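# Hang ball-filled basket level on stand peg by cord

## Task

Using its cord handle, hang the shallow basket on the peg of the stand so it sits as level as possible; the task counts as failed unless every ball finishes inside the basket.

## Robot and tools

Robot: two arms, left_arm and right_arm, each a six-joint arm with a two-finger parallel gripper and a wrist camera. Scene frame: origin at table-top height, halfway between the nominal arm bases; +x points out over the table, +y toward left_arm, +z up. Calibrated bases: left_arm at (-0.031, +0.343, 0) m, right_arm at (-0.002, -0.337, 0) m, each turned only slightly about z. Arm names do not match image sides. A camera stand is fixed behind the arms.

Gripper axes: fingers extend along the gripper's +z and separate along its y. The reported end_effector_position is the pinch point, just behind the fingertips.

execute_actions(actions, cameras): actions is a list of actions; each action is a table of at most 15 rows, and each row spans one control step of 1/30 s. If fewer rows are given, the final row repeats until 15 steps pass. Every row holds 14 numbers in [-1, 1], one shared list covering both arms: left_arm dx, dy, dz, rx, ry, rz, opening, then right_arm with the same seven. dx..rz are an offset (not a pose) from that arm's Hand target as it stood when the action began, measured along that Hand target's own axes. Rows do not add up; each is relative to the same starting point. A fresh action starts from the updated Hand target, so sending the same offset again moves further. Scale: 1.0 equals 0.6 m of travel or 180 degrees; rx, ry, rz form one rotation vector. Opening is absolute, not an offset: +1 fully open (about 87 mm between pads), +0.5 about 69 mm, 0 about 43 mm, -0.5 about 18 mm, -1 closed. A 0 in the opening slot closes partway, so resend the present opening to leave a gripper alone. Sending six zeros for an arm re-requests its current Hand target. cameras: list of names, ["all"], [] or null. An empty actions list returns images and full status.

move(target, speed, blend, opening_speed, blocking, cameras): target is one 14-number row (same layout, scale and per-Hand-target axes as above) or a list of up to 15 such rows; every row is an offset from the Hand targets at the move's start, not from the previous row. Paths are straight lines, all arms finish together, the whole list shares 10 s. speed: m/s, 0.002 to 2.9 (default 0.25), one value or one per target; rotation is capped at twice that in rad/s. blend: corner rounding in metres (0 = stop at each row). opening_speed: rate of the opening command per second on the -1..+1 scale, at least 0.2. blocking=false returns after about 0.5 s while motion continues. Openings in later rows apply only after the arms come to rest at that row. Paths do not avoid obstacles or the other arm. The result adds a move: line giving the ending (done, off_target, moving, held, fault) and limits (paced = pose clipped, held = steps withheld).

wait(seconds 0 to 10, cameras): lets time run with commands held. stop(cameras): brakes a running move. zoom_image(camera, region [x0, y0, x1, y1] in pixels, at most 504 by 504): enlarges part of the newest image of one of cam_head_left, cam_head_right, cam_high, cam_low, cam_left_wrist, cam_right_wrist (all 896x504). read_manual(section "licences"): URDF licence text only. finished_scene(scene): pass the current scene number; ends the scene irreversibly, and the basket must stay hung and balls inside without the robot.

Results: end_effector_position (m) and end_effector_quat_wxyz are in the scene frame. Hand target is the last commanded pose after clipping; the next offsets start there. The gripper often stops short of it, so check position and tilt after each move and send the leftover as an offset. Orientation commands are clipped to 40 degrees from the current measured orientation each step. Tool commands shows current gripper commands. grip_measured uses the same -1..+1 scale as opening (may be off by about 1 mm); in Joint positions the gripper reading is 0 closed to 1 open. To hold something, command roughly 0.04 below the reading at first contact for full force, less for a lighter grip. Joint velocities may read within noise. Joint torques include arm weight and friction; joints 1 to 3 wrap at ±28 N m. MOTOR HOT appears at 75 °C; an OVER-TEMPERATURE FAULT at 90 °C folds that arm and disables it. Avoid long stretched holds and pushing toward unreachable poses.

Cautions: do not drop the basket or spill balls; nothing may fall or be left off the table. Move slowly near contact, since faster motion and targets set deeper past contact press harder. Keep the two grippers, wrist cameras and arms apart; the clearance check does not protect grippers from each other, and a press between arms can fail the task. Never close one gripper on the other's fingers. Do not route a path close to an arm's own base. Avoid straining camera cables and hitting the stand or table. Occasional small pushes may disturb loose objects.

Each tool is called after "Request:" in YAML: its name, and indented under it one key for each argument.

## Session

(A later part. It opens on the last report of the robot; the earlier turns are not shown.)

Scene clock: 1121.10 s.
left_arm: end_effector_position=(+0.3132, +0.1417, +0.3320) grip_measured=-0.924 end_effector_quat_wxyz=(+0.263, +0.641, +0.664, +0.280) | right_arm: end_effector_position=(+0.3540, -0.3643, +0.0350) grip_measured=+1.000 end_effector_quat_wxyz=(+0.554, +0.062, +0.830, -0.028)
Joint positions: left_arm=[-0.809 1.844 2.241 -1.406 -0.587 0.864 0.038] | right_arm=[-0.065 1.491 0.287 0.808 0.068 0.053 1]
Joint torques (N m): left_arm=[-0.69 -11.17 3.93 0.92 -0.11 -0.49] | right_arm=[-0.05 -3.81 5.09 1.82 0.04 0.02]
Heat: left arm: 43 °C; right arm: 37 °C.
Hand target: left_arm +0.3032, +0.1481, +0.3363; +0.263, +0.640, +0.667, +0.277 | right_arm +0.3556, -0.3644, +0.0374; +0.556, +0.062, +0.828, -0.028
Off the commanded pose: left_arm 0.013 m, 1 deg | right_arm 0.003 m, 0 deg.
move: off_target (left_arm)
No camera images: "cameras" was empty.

Request:
move:
  target: [0,-0.0035,0.0035,0,0,0,-1,0,0,0,0,0,0,1]
  speed: 0.02
  cameras: ["cam_left_wrist","cam_high","cam_low"]

Request:
zoom_image:
  camera: "cam_left_wrist"
  region: [415, 240, 505, 340]

Request:
zoom_image:
  camera: "cam_high"
  region: [400, 150, 445, 180]

Request:
zoom_image:
  camera: "cam_low"
  region: [440, 160, 480, 190]

Scene clock: 1129.87 s.
left_arm: end_effector_position=(+0.3111, +0.1446, +0.3308) grip_measured=-0.924 end_effector_quat_wxyz=(+0.261, +0.641, +0.664, +0.282) | right_arm: end_effector_position=(+0.3540, -0.3643, +0.0350) grip_measured=+1.000 end_effector_quat_wxyz=(+0.554, +0.062, +0.830, -0.028)
Joint positions: left_arm=[-0.809 1.828 2.215 -1.4 -0.59 0.863 0.038] | right_arm=[-0.065 1.491 0.287 0.808 0.068 0.053 1]
Joint torques (N m): left_arm=[-0.75 -10.71 3.88 1.05 -0.07 -0.45] | right_arm=[-0.05 -3.78 5.18 1.81 0.04 0.01]
Heat: left arm: 43 °C; right arm: 37 °C.
Hand target: left_arm +0.3032, +0.1482, +0.3334; +0.264, +0.640, +0.667, +0.277 | right_arm +0.3556, -0.3644, +0.0374; +0.556, +0.062, +0.828, -0.028
Off the commanded pose: left_arm 0.009 m, 1 deg | right_arm 0.003 m, 0 deg.
move: done
camera_calibration:
cam_left_wrist: T_world_to_cam=[[-0.723546, -0.0284867, -0.689688, 0.454269], [-0.558456, 0.61142, 0.560618, -0.0799871], [0.405719, 0.790793, -0.458299, 0.0535439], [0, 0, 0, 1]] pos_world=[0.262292, 0.0195042, 0.382685]
Images, in order (width x height): cam_high 896x504, cam_low 896x504, cam_left_wrist 896x504.

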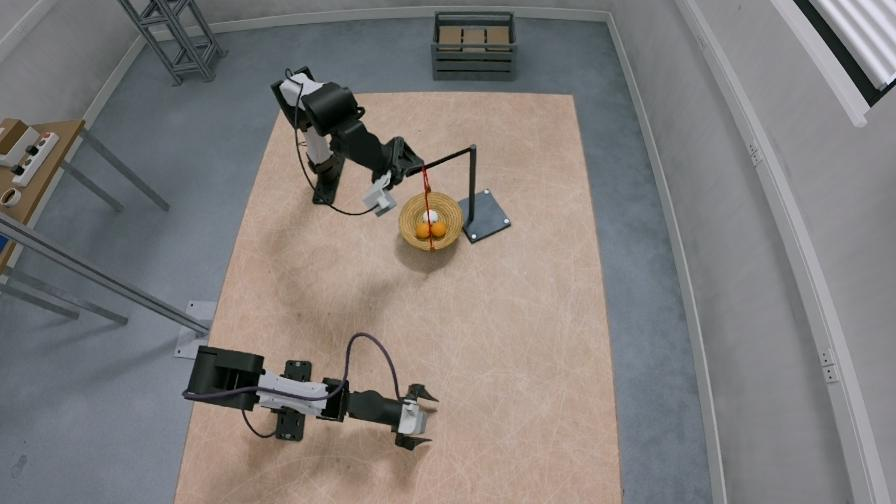

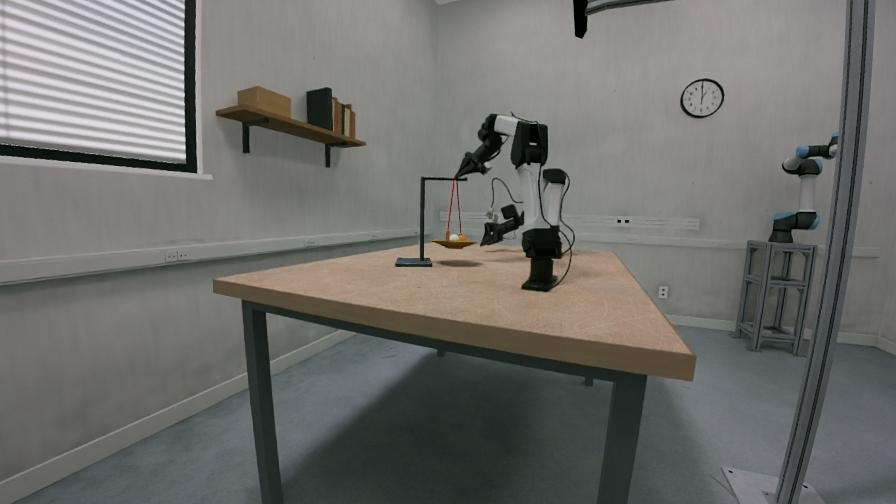

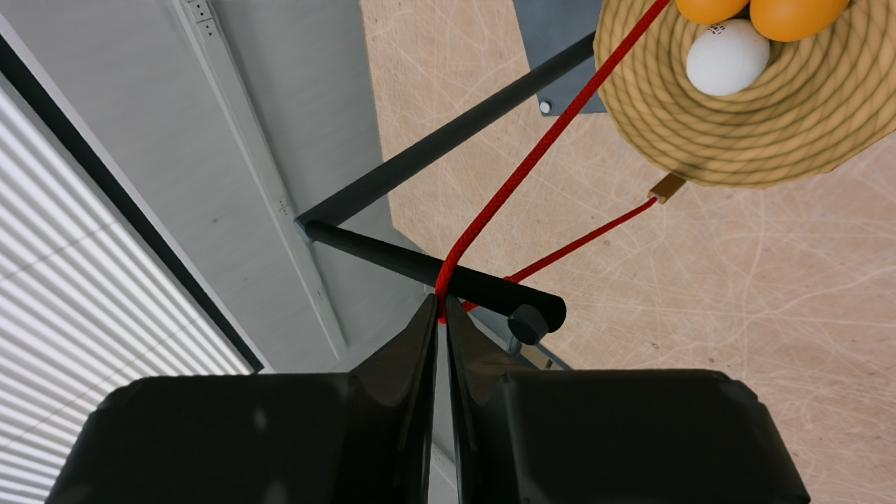

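Scaled by 5.040 from the camera's 896x504 image, which has a finer 1280x720 frame.

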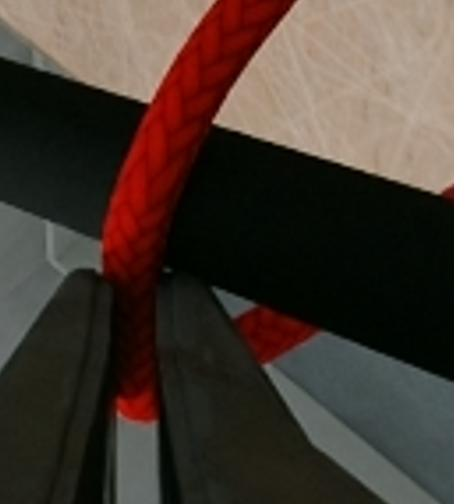

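Scaled by 11.200 from the camera's 896x504 image, which has a finer 1280x720 frame.

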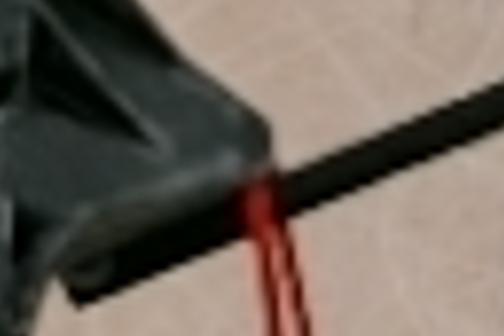

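Scaled by 12.600 from the camera's 896x504 image, which has a finer 1280x720 frame.

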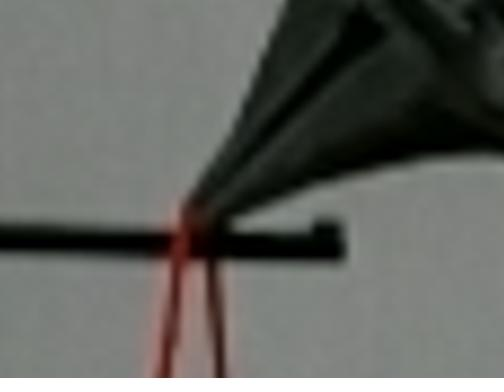

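Request:
move:
  target:
    - [-0.0090,0.0440,-0.0210,0,0,0,-1,0,0,0,0,0,0,1]
    - [-0.0090,0.0182,0.0050,0,0,0,-1,0,0,0,0,0,0,1]
  speed: 0.05
  cameras: ["cam_left_wrist","cam_high","cam_low"]

Request:
zoom_image:
  camera: "cam_left_wrist"
  region: [415, 240, 505, 340]

Request:
zoom_image:
  camera: "cam_high"
  region: [400, 150, 445, 180]

Request:
zoom_image:
  camera: "cam_low"
  region: [440, 160, 480, 190]

Scene clock: 1184.63 s.
left_arm: end_effector_position=(+0.3136, +0.1419, +0.3327) grip_measured=-0.927 end_effector_quat_wxyz=(+0.244, +0.648, +0.663, +0.284) | right_arm: end_effector_position=(+0.3540, -0.3643, +0.0350) grip_measured=+1.000 end_effector_quat_wxyz=(+0.554, +0.062, +0.830, -0.028)
Joint positions: left_arm=[-0.809 1.9 2.337 -1.486 -0.591 0.864 0.037] | right_arm=[-0.065 1.491 0.287 0.808 0.068 0.053 1]
Joint torques (N m): left_arm=[0.32 -11.1 3.78 1.33 -0.02 -0.33] | right_arm=[-0.1 -3.79 5.04 1.81 0.05 0.01]
Heat: left arm: 44 °C; right arm: 37 °C.
Hand target: left_arm +0.3132, +0.1432, +0.3389; +0.263, +0.640, +0.667, +0.277 | right_arm +0.3556, -0.3644, +0.0374; +0.556, +0.062, +0.828, -0.028
Off the commanded pose: left_arm 0.006 m, 3 deg | right_arm 0.003 m, 0 deg.
move: off_target (left_arm)
camera_calibration:
cam_left_wrist: T_world_to_cam=[[-0.739488, -0.00861214, -0.673114, 0.453974], [-0.544554, 0.595495, 0.590632, -0.0900875], [0.39575, 0.803313, -0.445052, 0.0523879], [0, 0, 0, 1]] pos_world=[0.265918, 0.0154726, 0.3821]
Images, in order (width x height): cam_high 896x504, cam_low 896x504, cam_left_wrist 896x504.

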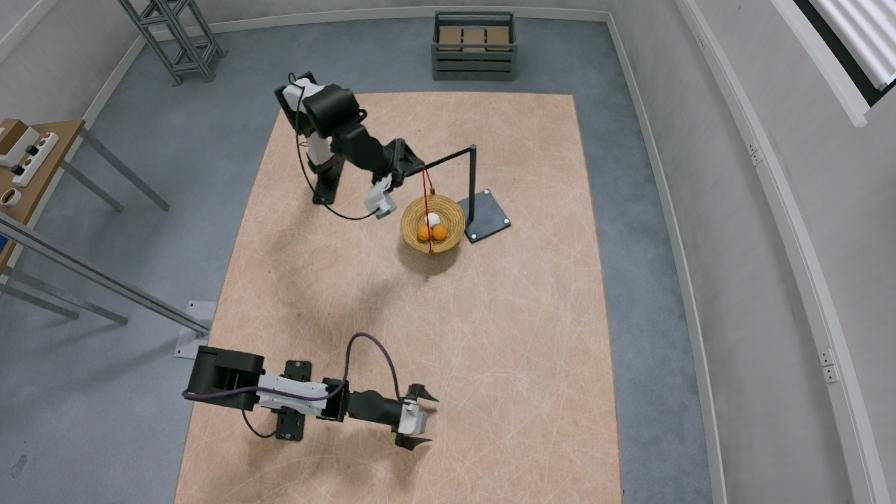

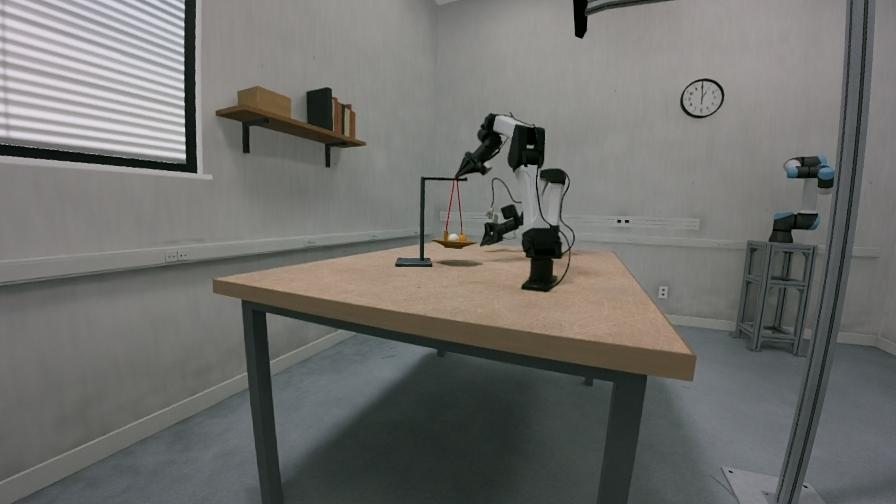

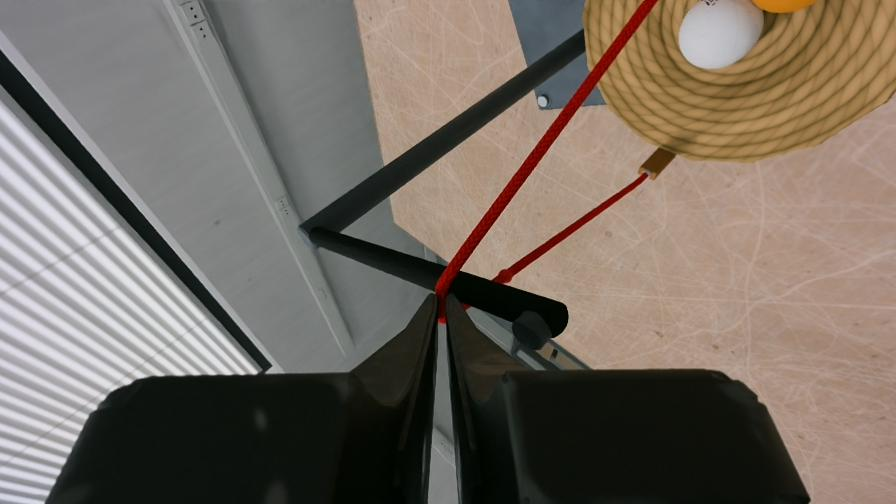

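Scaled by 5.040 from the camera's 896x504 image, which has a finer 1280x720 frame.

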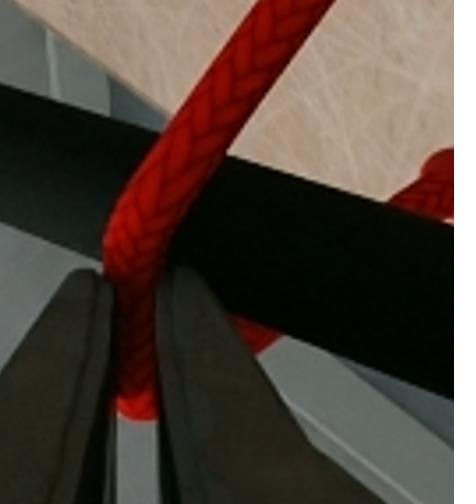

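Scaled by 11.200 from the camera's 896x504 image, which has a finer 1280x720 frame.

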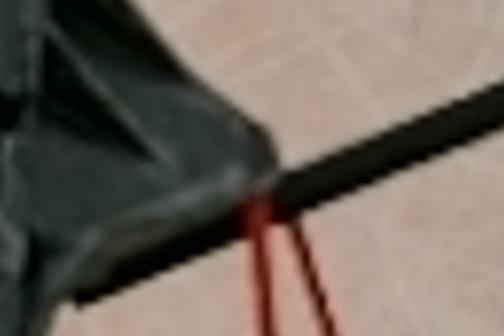

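Scaled by 12.600 from the camera's 896x504 image, which has a finer 1280x720 frame.

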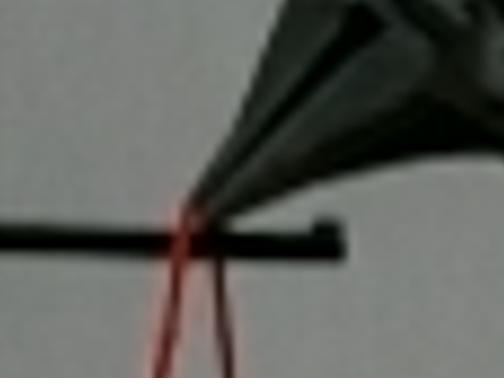

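Request:
move:
  target: [0,0,0,0,0,0,-0.76,0,0,0,0,0,0,1]
  speed: 0.03
  opening_speed: 0.3
  cameras: ["cam_left_wrist","cam_high","cam_low"]

Request:
zoom_image:
  camera: "cam_left_wrist"
  region: [415, 220, 525, 340]

Request:
zoom_image:
  camera: "cam_low"
  region: [420, 160, 500, 260]

Scene clock: 1206.40 s.
left_arm: end_effector_position=(+0.3146, +0.1409, +0.3345) grip_measured=-0.760 end_effector_quat_wxyz=(+0.250, +0.646, +0.663, +0.283) | right_arm: end_effector_position=(+0.3540, -0.3643, +0.0350) grip_measured=+1.000 end_effector_quat_wxyz=(+0.554, +0.062, +0.830, -0.028)
Joint positions: left_arm=[-0.809 1.897 2.337 -1.476 -0.591 0.864 0.12] | right_arm=[-0.065 1.491 0.287 0.808 0.068 0.053 1]
Joint torques (N m): left_arm=[0.23 -10.92 3.52 1.29 -0.01 -0.33] | right_arm=[-0.08 -3.79 5.09 1.81 0.05 0.01]
Heat: left arm: 43 °C; right arm: 37 °C.
Hand target: left_arm +0.3133, +0.1431, +0.3389; +0.264, +0.640, +0.667, +0.277 | right_arm +0.3556, -0.3644, +0.0374; +0.556, +0.062, +0.828, -0.028
Off the commanded pose: left_arm 0.005 m, 2 deg | right_arm 0.003 m, 0 deg.
move: done
camera_calibration:
cam_left_wrist: T_world_to_cam=[[-0.733501, -0.0153698, -0.679514, 0.457119], [-0.549751, 0.601311, 0.579827, -0.0854933], [0.399688, 0.798867, -0.449512, 0.0545151], [0, 0, 0, 1]] pos_world=[0.266508, 0.0148835, 0.384696]
Images, in order (width x height): cam_high 896x504, cam_low 896x504, cam_left_wrist 896x504.

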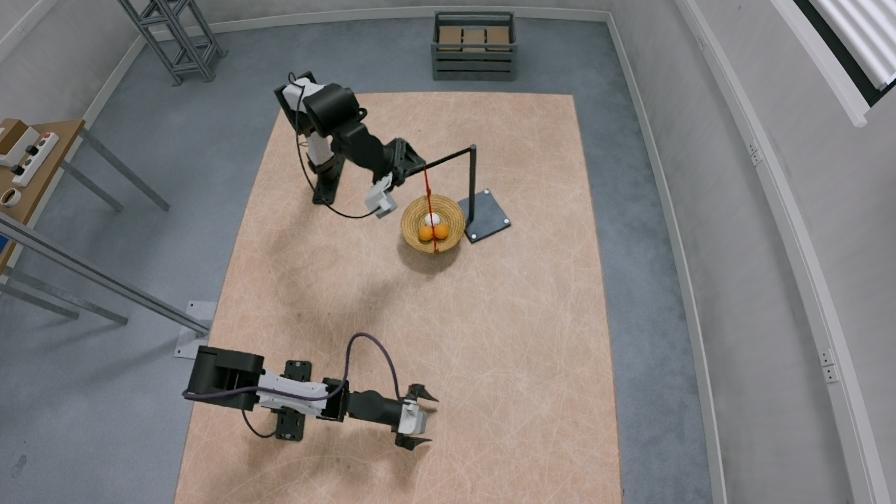

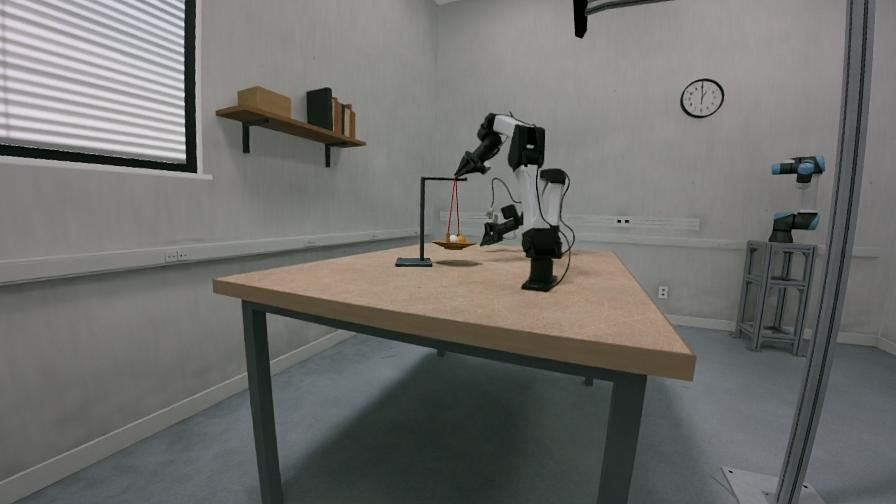

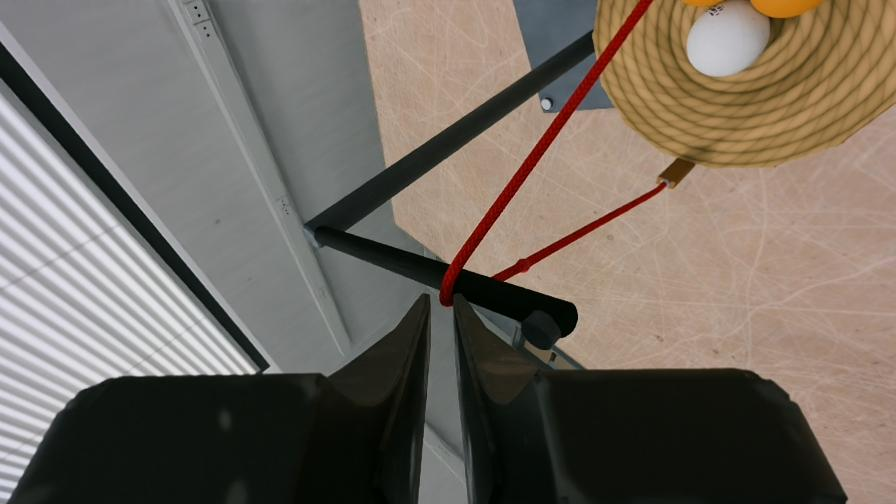

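Scaled by 4.200 from the camera's 896x504 image, which has a finer 1280x720 frame.

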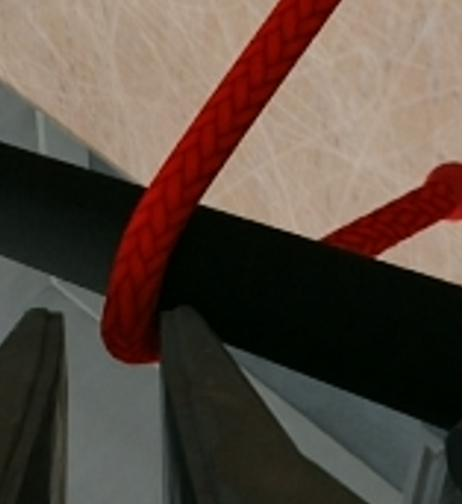

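Scaled by 5.040 from the camera's 896x504 image, which has a finer 1280x720 frame.

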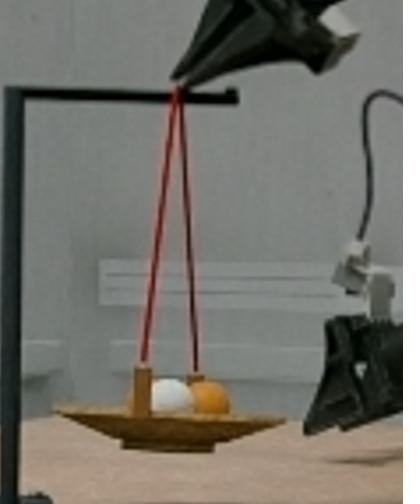

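Request:
move:
  target: [0,0,-0.06,0,0,0,-0.76,0,0,0,0,0,0,1]
  speed: 0.05
  cameras: ["cam_left_wrist","cam_high","cam_low"]

Request:
zoom_image:
  camera: "cam_left_wrist"
  region: [400, 200, 600, 340]

Request:
zoom_image:
  camera: "cam_low"
  region: [420, 160, 500, 260]

Request:
zoom_image:
  camera: "cam_high"
  region: [380, 130, 490, 270]

Scene clock: 1220.70 s.
left_arm: end_effector_position=(+0.2925, +0.1372, +0.3526) grip_measured=-0.760 end_effector_quat_wxyz=(+0.261, +0.649, +0.658, +0.278) | right_arm: end_effector_position=(+0.3540, -0.3643, +0.0350) grip_measured=+1.000 end_effector_quat_wxyz=(+0.554, +0.062, +0.830, -0.028)
Joint positions: left_arm=[-0.864 1.897 2.432 -1.574 -0.605 0.827 0.12] | right_arm=[-0.065 1.491 0.287 0.808 0.068 0.053 1]
Joint torques (N m): left_arm=[-0.72 -10.06 6.06 1.01 -0.23 -0.42] | right_arm=[-0.06 -3.78 5.11 1.81 0.05 0.02]
Heat: left arm: 45 °C; right arm: 37 °C.
Hand target: left_arm +0.2878, +0.1419, +0.3644; +0.264, +0.640, +0.666, +0.277 | right_arm +0.3556, -0.3644, +0.0374; +0.556, +0.062, +0.828, -0.028
Off the commanded pose: left_arm 0.014 m, 1 deg | right_arm 0.003 m, 0 deg.
joint sent to its limit (left arm) — joint 4 (wrist pitch), lower limit. The joint targets still meet the commanded pose.
move: off_target (left_arm)
camera_calibration:
cam_left_wrist: T_world_to_cam=[[-0.727919, -0.0118747, -0.68556, 0.453189], [-0.542248, 0.621903, 0.564981, -0.105751], [0.419643, 0.783004, -0.459134, 0.0741548], [0, 0, 0, 1]] pos_world=[0.241423, 0.0130851, 0.404483]
Images, in order (width x height): cam_high 896x504, cam_low 896x504, cam_left_wrist 896x504.

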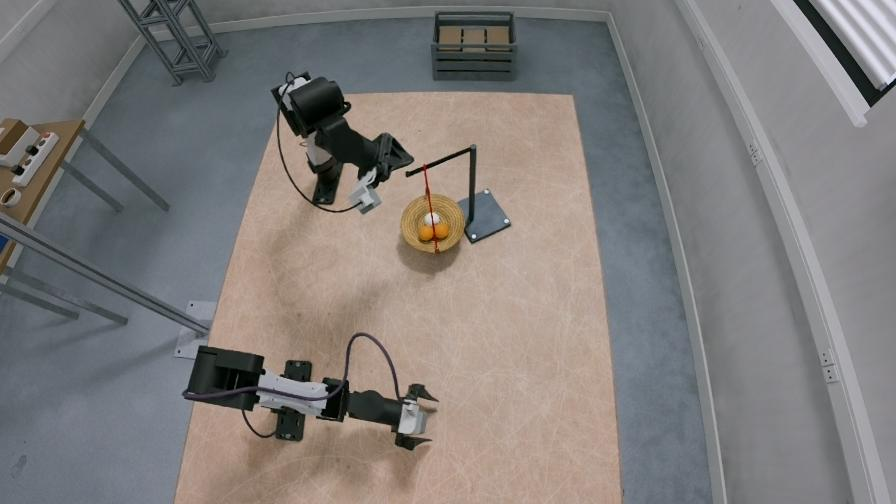

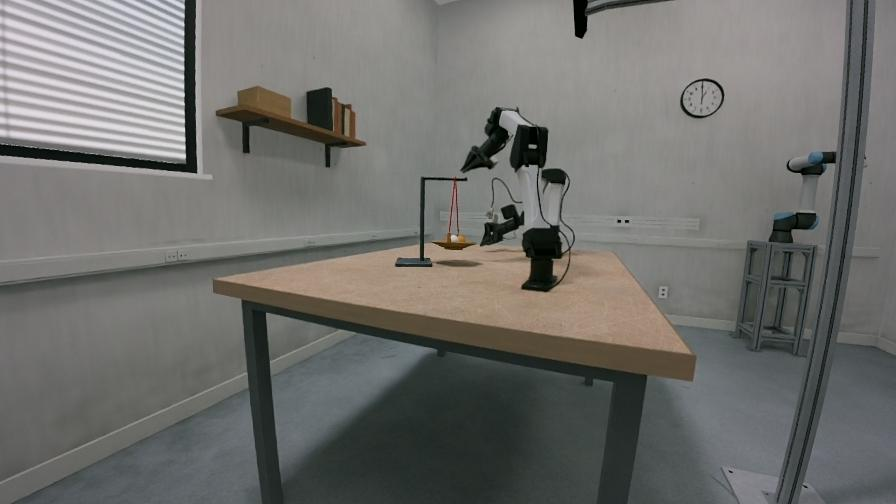

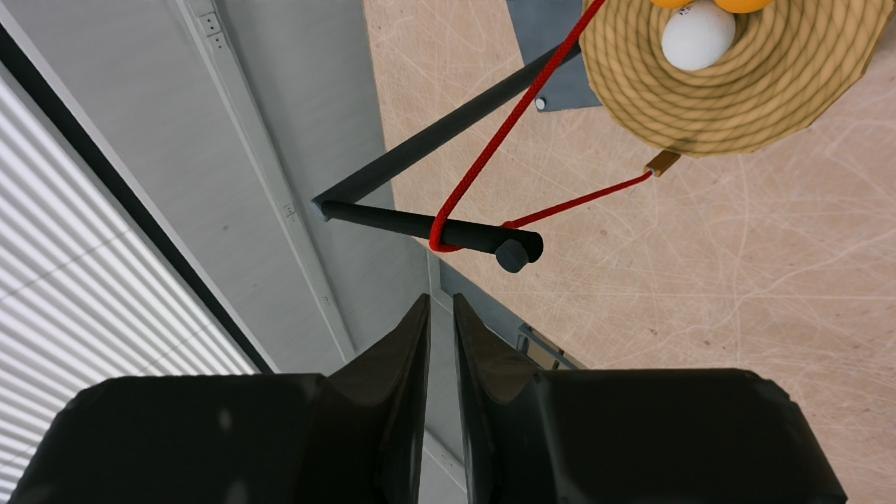

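Scaled by 2.520 from the camera's 896x504 image, which has a finer 1280x720 frame.

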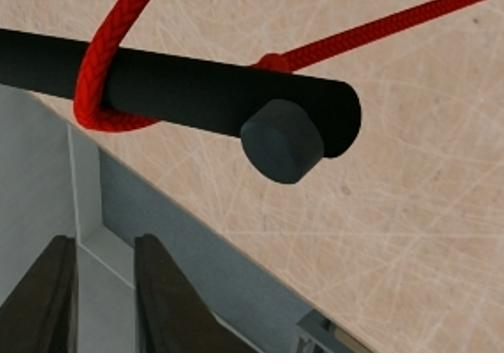

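Scaled by 5.040 from the camera's 896x504 image, which has a finer 1280x720 frame.

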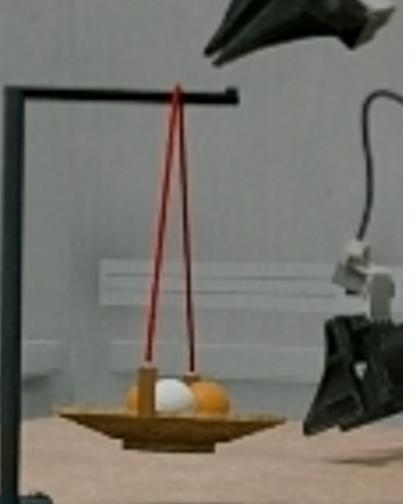

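Scaled by 3.600 from the camera's 896x504 image, which has a finer 1280x720 frame.

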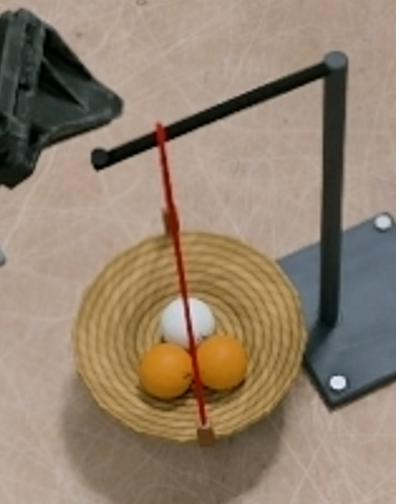

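Request:
zoom_image:
  camera: "cam_low"
  region: [425, 215, 485, 255]

Request:
zoom_image:
  camera: "cam_low"
  region: [440, 165, 480, 245]

Request:
zoom_image:
  camera: "cam_high"
  region: [395, 155, 475, 265]

Scaled by 8.400 from the camera's 896x504 image, which has a finer 1280x720 frame.

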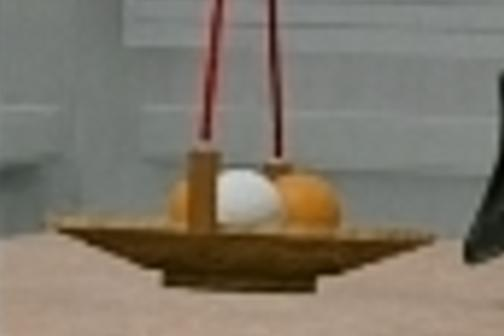

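Scaled by 6.300 from the camera's 896x504 image, which has a finer 1280x720 frame.

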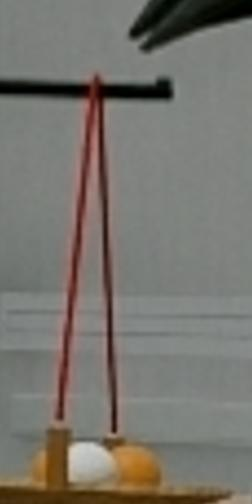

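Scaled by 4.582 from the camera's 896x504 image, which has a finer 1280x720 frame.

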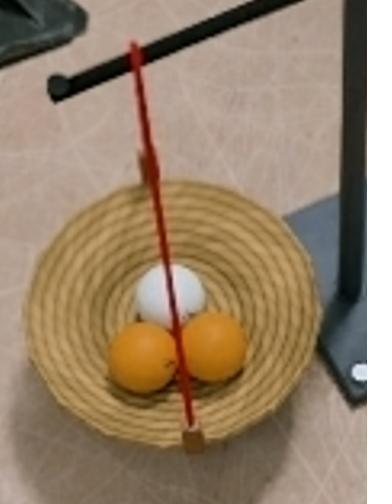

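Request:
zoom_image:
  camera: "cam_low"
  region: [440, 226, 470, 246]

Scaled by 16.800 from the camera's 896x504 image, which has a finer 1280x720 frame.

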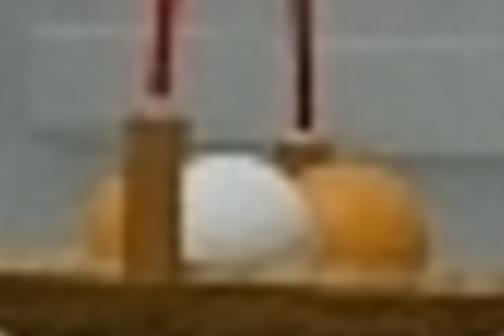

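Request:
move:
  target:
    - [0.1647,-0.0218,-0.0103,0.0397,-0.3113,-0.3393,-0.76,0,0,0,0,0,0,1]
    - [0.1330,-0.1122,0.0408,0.0397,-0.3113,-0.3393,-0.3,0,0,0,0,0,0,1]
  speed: [0.2,0.12]
  cameras: ["cam_left_wrist","cam_high","cam_low","cam_head_right"]

Scene clock: 1343.03 s.
left_arm: end_effector_position=(+0.2544, +0.2215, +0.2987) grip_measured=-0.300 end_effector_quat_wxyz=(+0.588, +0.293, +0.712, -0.247) | right_arm: end_effector_position=(+0.3540, -0.3643, +0.0350) grip_measured=+1.000 end_effector_quat_wxyz=(+0.554, +0.062, +0.830, -0.028)
Joint positions: left_arm=[0.008 0.9 0.945 -0.302 0.744 0.168 0.35] | right_arm=[-0.065 1.491 0.287 0.808 0.068 0.053 1]
Joint torques (N m): left_arm=[-0.76 -2.47 5.6 1.82 0.07 -0.34] | right_arm=[-0.08 -3.77 5.08 1.81 0.04 0.02]
Heat: left arm: 44 °C; right arm: 37 °C.
Hand target: left_arm +0.2541, +0.2206, +0.2999; +0.594, +0.293, +0.708, -0.246 | right_arm +0.3556, -0.3644, +0.0374; +0.556, +0.062, +0.828, -0.028
Off the commanded pose: left_arm 0.001 m, 1 deg | right_arm 0.003 m, 0 deg.
move: done
camera_calibration:
cam_left_wrist: T_world_to_cam=[[-0.72612, -0.687245, 0.021068, 0.327603], [-0.607455, 0.626861, -0.487898, 0.181654], [0.322098, -0.36707, -0.872647, 0.402485], [0, 0, 0, 1]] pos_world=[0.218586, 0.259013, 0.432954]
Images, in order (width x height): cam_head_right 896x504, cam_high 896x504, cam_low 896x504, cam_left_wrist 896x504.

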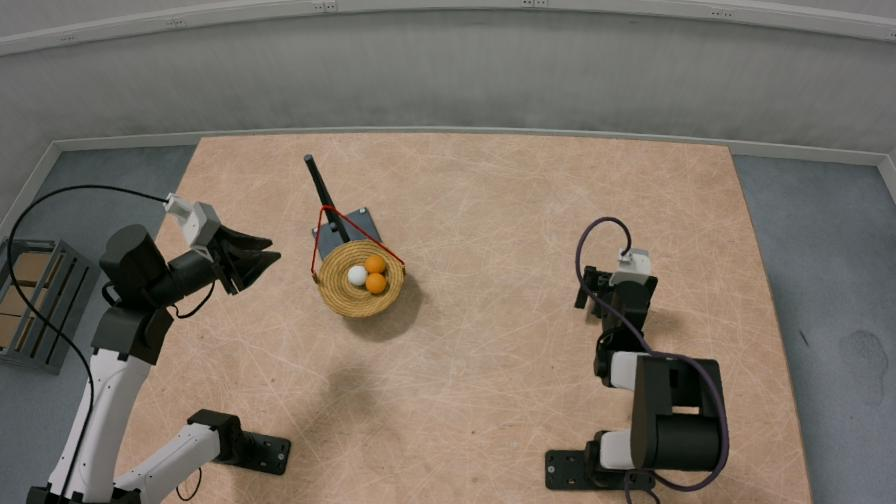

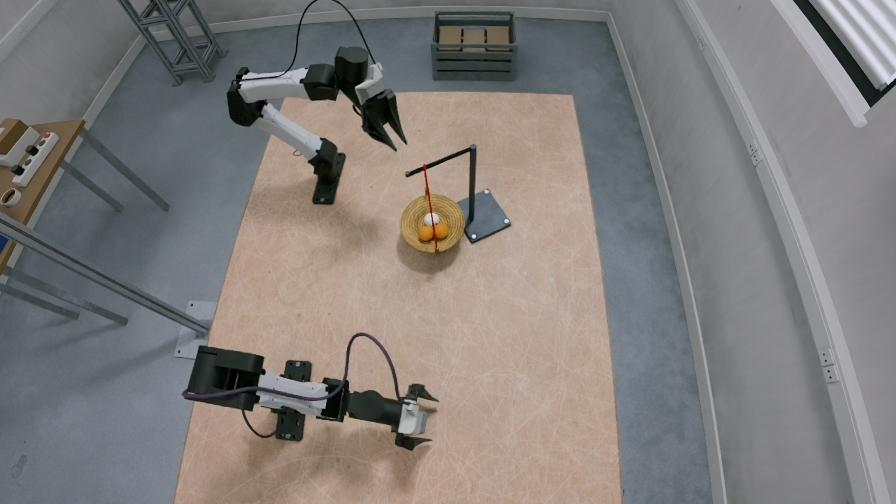

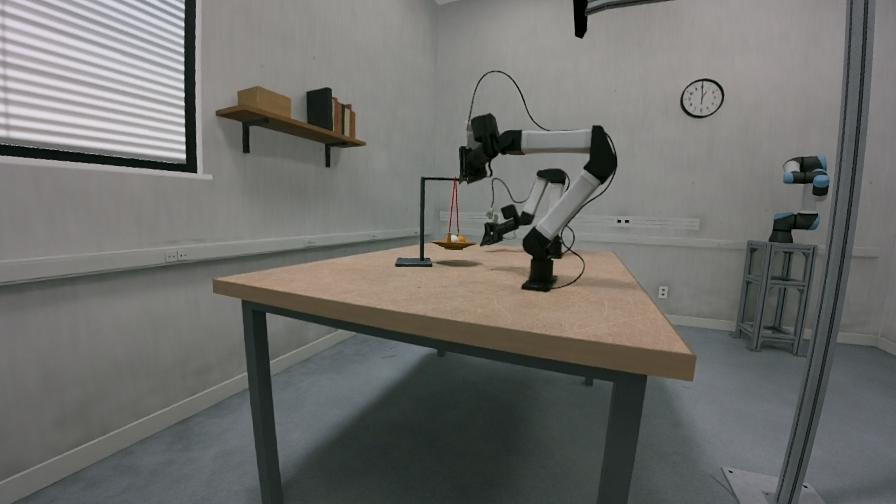

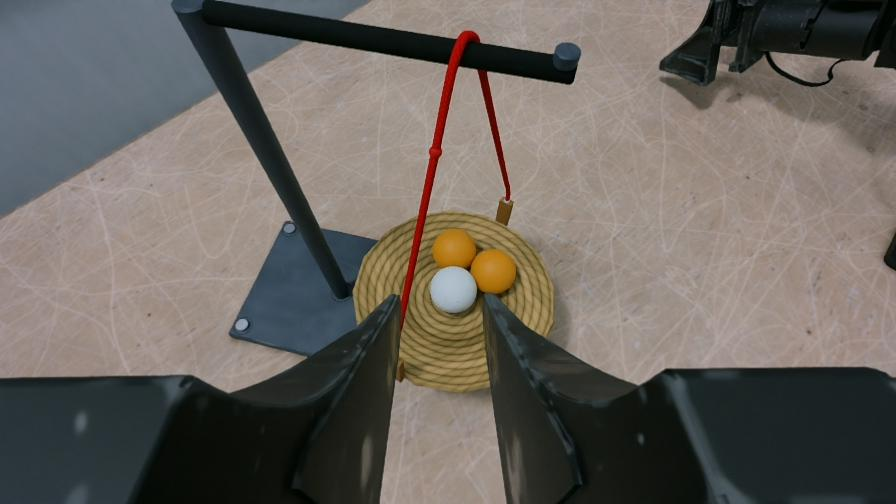

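Request:
move:
  target: [-0.0115,0.0023,0.1428,0,0,0,-0.3,0,0,0,0,0,0,1]
  speed: 0.08
  cameras: ["cam_left_wrist","cam_high","cam_low","cam_head_right"]

Scene clock: 1389.47 s.
left_arm: end_effector_position=(+0.3088, +0.1644, +0.2728) grip_measured=-0.300 end_effector_quat_wxyz=(+0.575, +0.294, +0.722, -0.248) | right_arm: end_effector_position=(+0.3540, -0.3643, +0.0350) grip_measured=+1.000 end_effector_quat_wxyz=(+0.554, +0.062, +0.830, -0.028)
Joint positions: left_arm=[-0.234 1.146 0.968 -0.072 0.508 0.103 0.35] | right_arm=[-0.065 1.491 0.287 0.808 0.068 0.053 1]
Joint torques (N m): left_arm=[-0.69 -2.85 10.03 1.88 0.07 -0.32] | right_arm=[-0.03 -3.79 5.12 1.81 0.04 0.02]
Heat: left arm: 38 °C; right arm: 37 °C.
Hand target: left_arm +0.3158, +0.1612, +0.2916; +0.594, +0.293, +0.708, -0.246 | right_arm +0.3556, -0.3644, +0.0374; +0.556, +0.062, +0.828, -0.028
Off the commanded pose: left_arm 0.020 m, 3 deg | right_arm 0.003 m, 0 deg.
move: off_target (left_arm)
camera_calibration:
cam_left_wrist: T_world_to_cam=[[-0.72615, -0.686696, 0.0339729, 0.324725], [-0.620751, 0.63357, -0.461798, 0.233729], [0.295591, -0.356424, -0.886334, 0.351611], [0, 0, 0, 1]] pos_world=[0.276954, 0.200226, 0.408549]
Images, in order (width x height): cam_head_right 896x504, cam_high 896x504, cam_low 896x504, cam_left_wrist 896x504.

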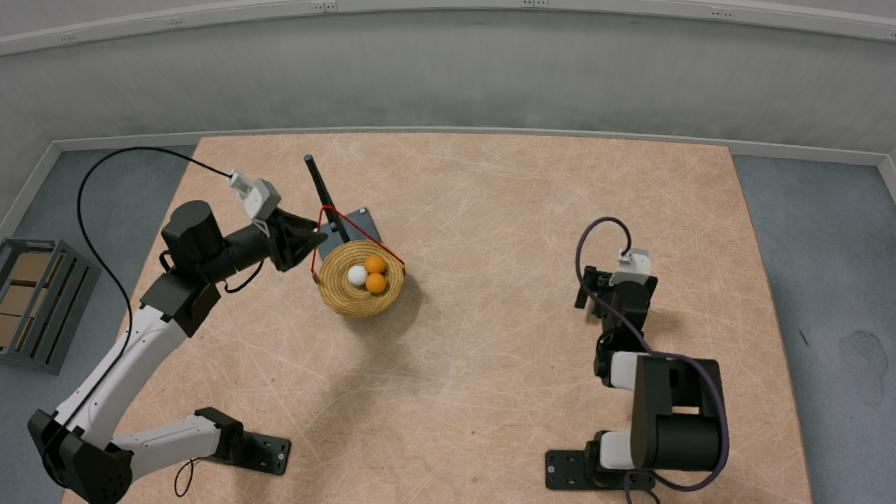

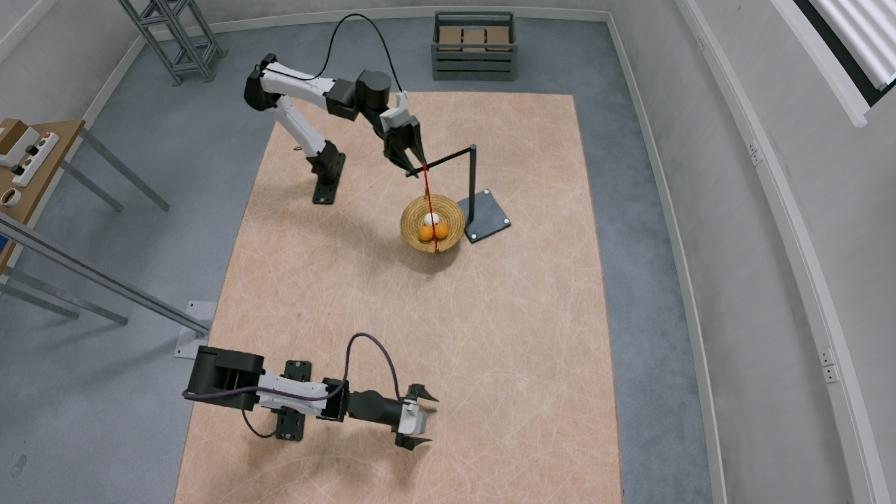

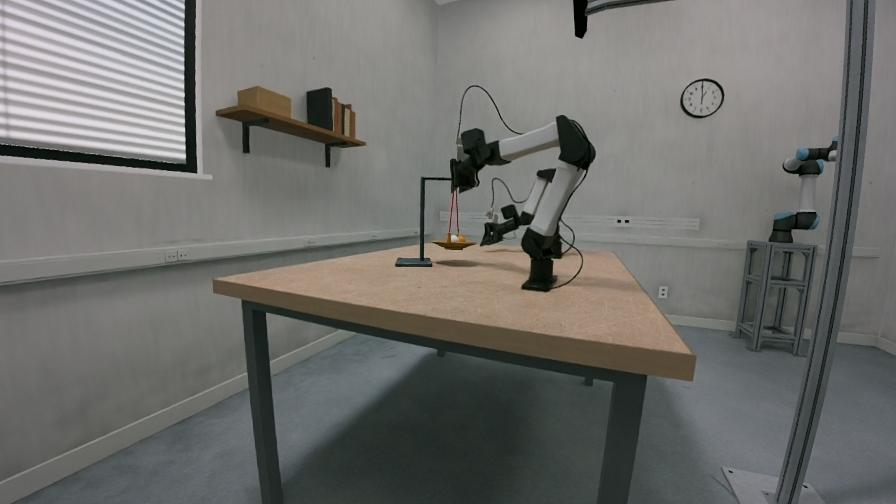

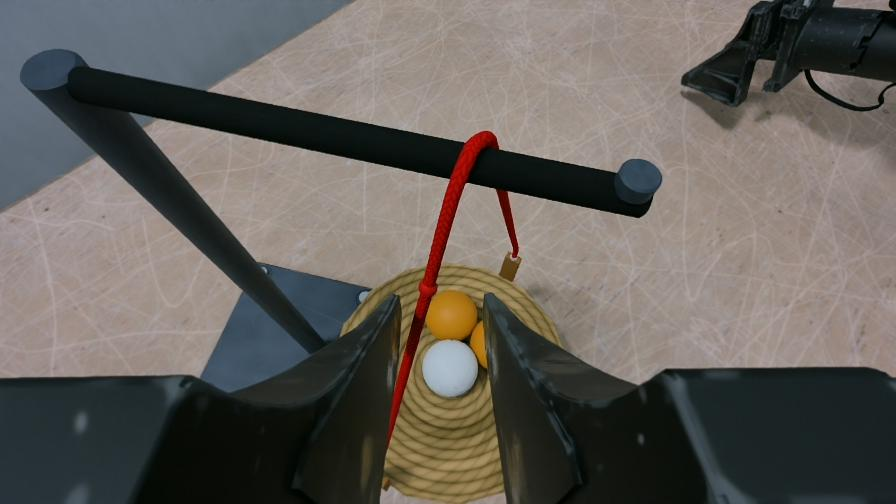

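Request:
move:
  target: [0,0.0125,0.0035,0,0,0,-0.3,0,0,0,0,0,0,1]
  speed: 0.05
  cameras: ["cam_left_wrist"]

Scene clock: 1405.27 s.
left_arm: end_effector_position=(+0.3155, +0.1664, +0.2717) grip_measured=-0.300 end_effector_quat_wxyz=(+0.575, +0.290, +0.725, -0.245) | right_arm: end_effector_position=(+0.3540, -0.3643, +0.0350) grip_measured=+1.000 end_effector_quat_wxyz=(+0.554, +0.062, +0.830, -0.028)
Joint positions: left_arm=[-0.224 1.169 0.98 -0.065 0.51 0.103 0.35] | right_arm=[-0.065 1.491 0.287 0.808 0.068 0.053 1]
Joint torques (N m): left_arm=[0.39 -3.17 10.19 1.93 0.25 -0.3] | right_arm=[-0.08 -3.78 5.09 1.83 0.05 0]
Heat: left arm: 40 °C; right arm: 37 °C.
Hand target: left_arm +0.3225, +0.1650, +0.2912; +0.594, +0.293, +0.708, -0.245 | right_arm +0.3556, -0.3644, +0.0374; +0.556, +0.062, +0.828, -0.028
Off the commanded pose: left_arm 0.021 m, 3 deg | right_arm 0.003 m, 0 deg.
move: off_target (left_arm)
camera_calibration:
cam_left_wrist: T_world_to_cam=[[-0.719702, -0.693332, 0.036342, 0.329474], [-0.62829, 0.628125, -0.459033, 0.238571], [0.295435, -0.3532, -0.887676, 0.349237], [0, 0, 0, 1]] pos_world=[0.283838, 0.201933, 0.407548]
Images, in order (width x height): cam_left_wrist 896x504.

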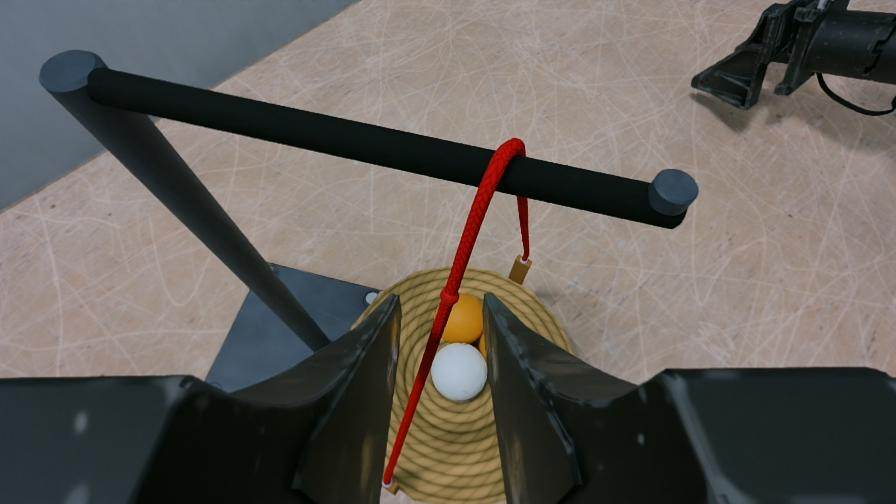

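Request:
move:
  target: [0,0,0,0,0,0,-1,0,0,0,0,0,0,1]
  speed: 0.03
  opening_speed: 0.8
  cameras: ["cam_left_wrist"]

Scene clock: 1413.63 s.
left_arm: end_effector_position=(+0.3153, +0.1661, +0.2720) grip_measured=-0.913 end_effector_quat_wxyz=(+0.575, +0.291, +0.724, -0.246) | right_arm: end_effector_position=(+0.3540, -0.3643, +0.0350) grip_measured=+1.000 end_effector_quat_wxyz=(+0.554, +0.062, +0.830, -0.028)
Joint positions: left_arm=[-0.224 1.169 0.98 -0.064 0.512 0.103 0.044] | right_arm=[-0.065 1.491 0.287 0.808 0.068 0.053 1]
Joint torques (N m): left_arm=[0.38 -3.17 10.26 1.87 0.22 -0.26] | right_arm=[-0.09 -3.79 5.07 1.81 0.04 0.02]
Heat: left arm: 40 °C; right arm: 37 °C.
Hand target: left_arm +0.3224, +0.1650, +0.2912; +0.594, +0.293, +0.708, -0.246 | right_arm +0.3556, -0.3644, +0.0374; +0.556, +0.062, +0.828, -0.028
Off the commanded pose: left_arm 0.021 m, 3 deg | right_arm 0.003 m, 0 deg.
move: off_target (left_arm)
camera_calibration:
cam_left_wrist: T_world_to_cam=[[-0.721279, -0.691689, 0.0363681, 0.32929], [-0.626593, 0.62922, -0.459851, 0.238298], [0.295191, -0.354469, -0.887251, 0.349553], [0, 0, 0, 1]] pos_world=[0.283641, 0.20173, 0.407747]
Images, in order (width x height): cam_left_wrist 896x504.

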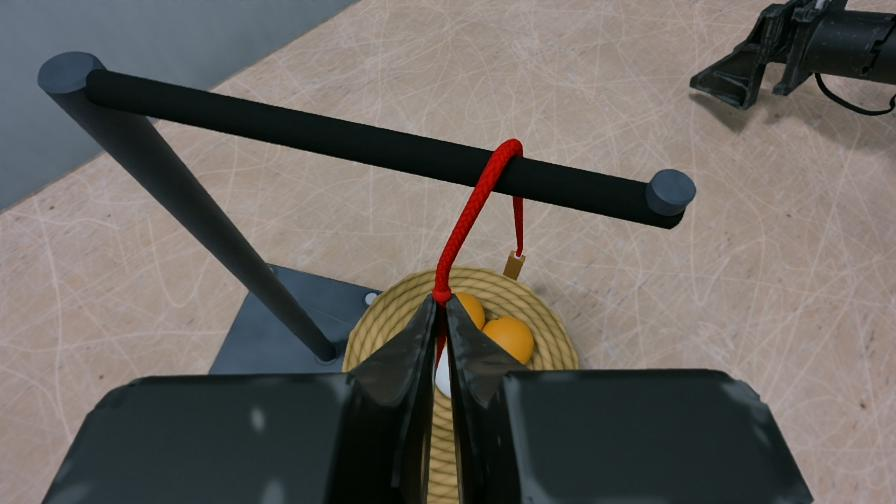

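Request:
move:
  target: [0.0205,0.0047,-0.0012,0,0,0,-1,0,0,0,0,0,0,1]
  speed: 0.03
  cameras: ["cam_left_wrist"]

Scene clock: 1419.77 s.
left_arm: end_effector_position=(+0.3194, +0.1689, +0.2791) grip_measured=-0.913 end_effector_quat_wxyz=(+0.588, +0.290, +0.714, -0.245) | right_arm: end_effector_position=(+0.3540, -0.3643, +0.0350) grip_measured=+1.000 end_effector_quat_wxyz=(+0.554, +0.062, +0.830, -0.028)
Joint positions: left_arm=[-0.209 1.169 0.98 -0.032 0.525 0.103 0.044] | right_arm=[-0.065 1.491 0.287 0.808 0.068 0.053 1]
Joint torques (N m): left_arm=[0.32 -3.38 6.13 1.96 0.23 -0.23] | right_arm=[-0.05 -3.77 5.14 1.81 0.05 0.01]
Heat: left arm: 40 °C; right arm: 37 °C.
Hand target: left_arm +0.3224, +0.1690, +0.2793; +0.594, +0.293, +0.708, -0.246 | right_arm +0.3556, -0.3644, +0.0374; +0.556, +0.062, +0.828, -0.028
Off the commanded pose: left_arm 0.003 m, 1 deg | right_arm 0.003 m, 0 deg.
move: done
camera_calibration:
cam_left_wrist: T_world_to_cam=[[-0.720347, -0.693268, 0.0218951, 0.337976], [-0.613734, 0.622365, -0.48579, 0.246734], [0.323156, -0.363376, -0.873801, 0.344464], [0, 0, 0, 1]] pos_world=[0.283573, 0.205919, 0.413454]
Images, in order (width x height): cam_left_wrist 896x504.

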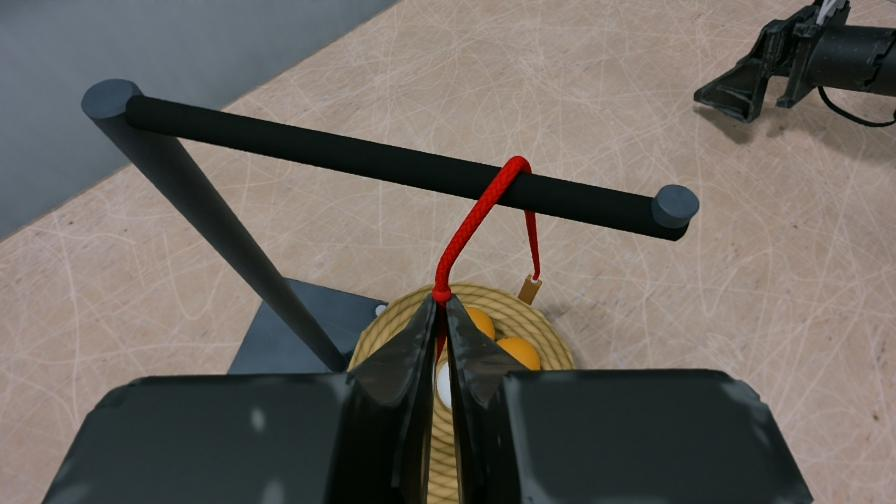

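Request:
move:
  target: [0.0220,-0.0035,0.0003,0,0,0,-1,0,0,0,0,0,0,1]
  speed: 0.03
  cameras: []

Scene clock: 1429.13 s.
left_arm: end_effector_position=(+0.3201, +0.1676, +0.2688) grip_measured=-0.913 end_effector_quat_wxyz=(+0.592, +0.293, +0.709, -0.247) | right_arm: end_effector_position=(+0.3540, -0.3643, +0.0350) grip_measured=+1.000 end_effector_quat_wxyz=(+0.554, +0.062, +0.830, -0.028)
Joint positions: left_arm=[-0.209 1.169 0.927 0.035 0.532 0.103 0.044] | right_arm=[-0.065 1.491 0.287 0.808 0.068 0.053 1]
Joint torques (N m): left_arm=[0.09 -4.52 5.57 1.78 0.15 -0.23] | right_arm=[-0.06 -3.79 5.08 1.82 0.05 0.02]
Heat: left arm: 39 °C; right arm: 37 °C.
Hand target: left_arm +0.3194, +0.1690, +0.2663; +0.594, +0.293, +0.708, -0.246 | right_arm +0.3556, -0.3644, +0.0374; +0.556, +0.062, +0.828, -0.028
Off the commanded pose: left_arm 0.003 m, 0 deg | right_arm 0.003 m, 0 deg.
move: done
No camera images: "cameras" was empty.


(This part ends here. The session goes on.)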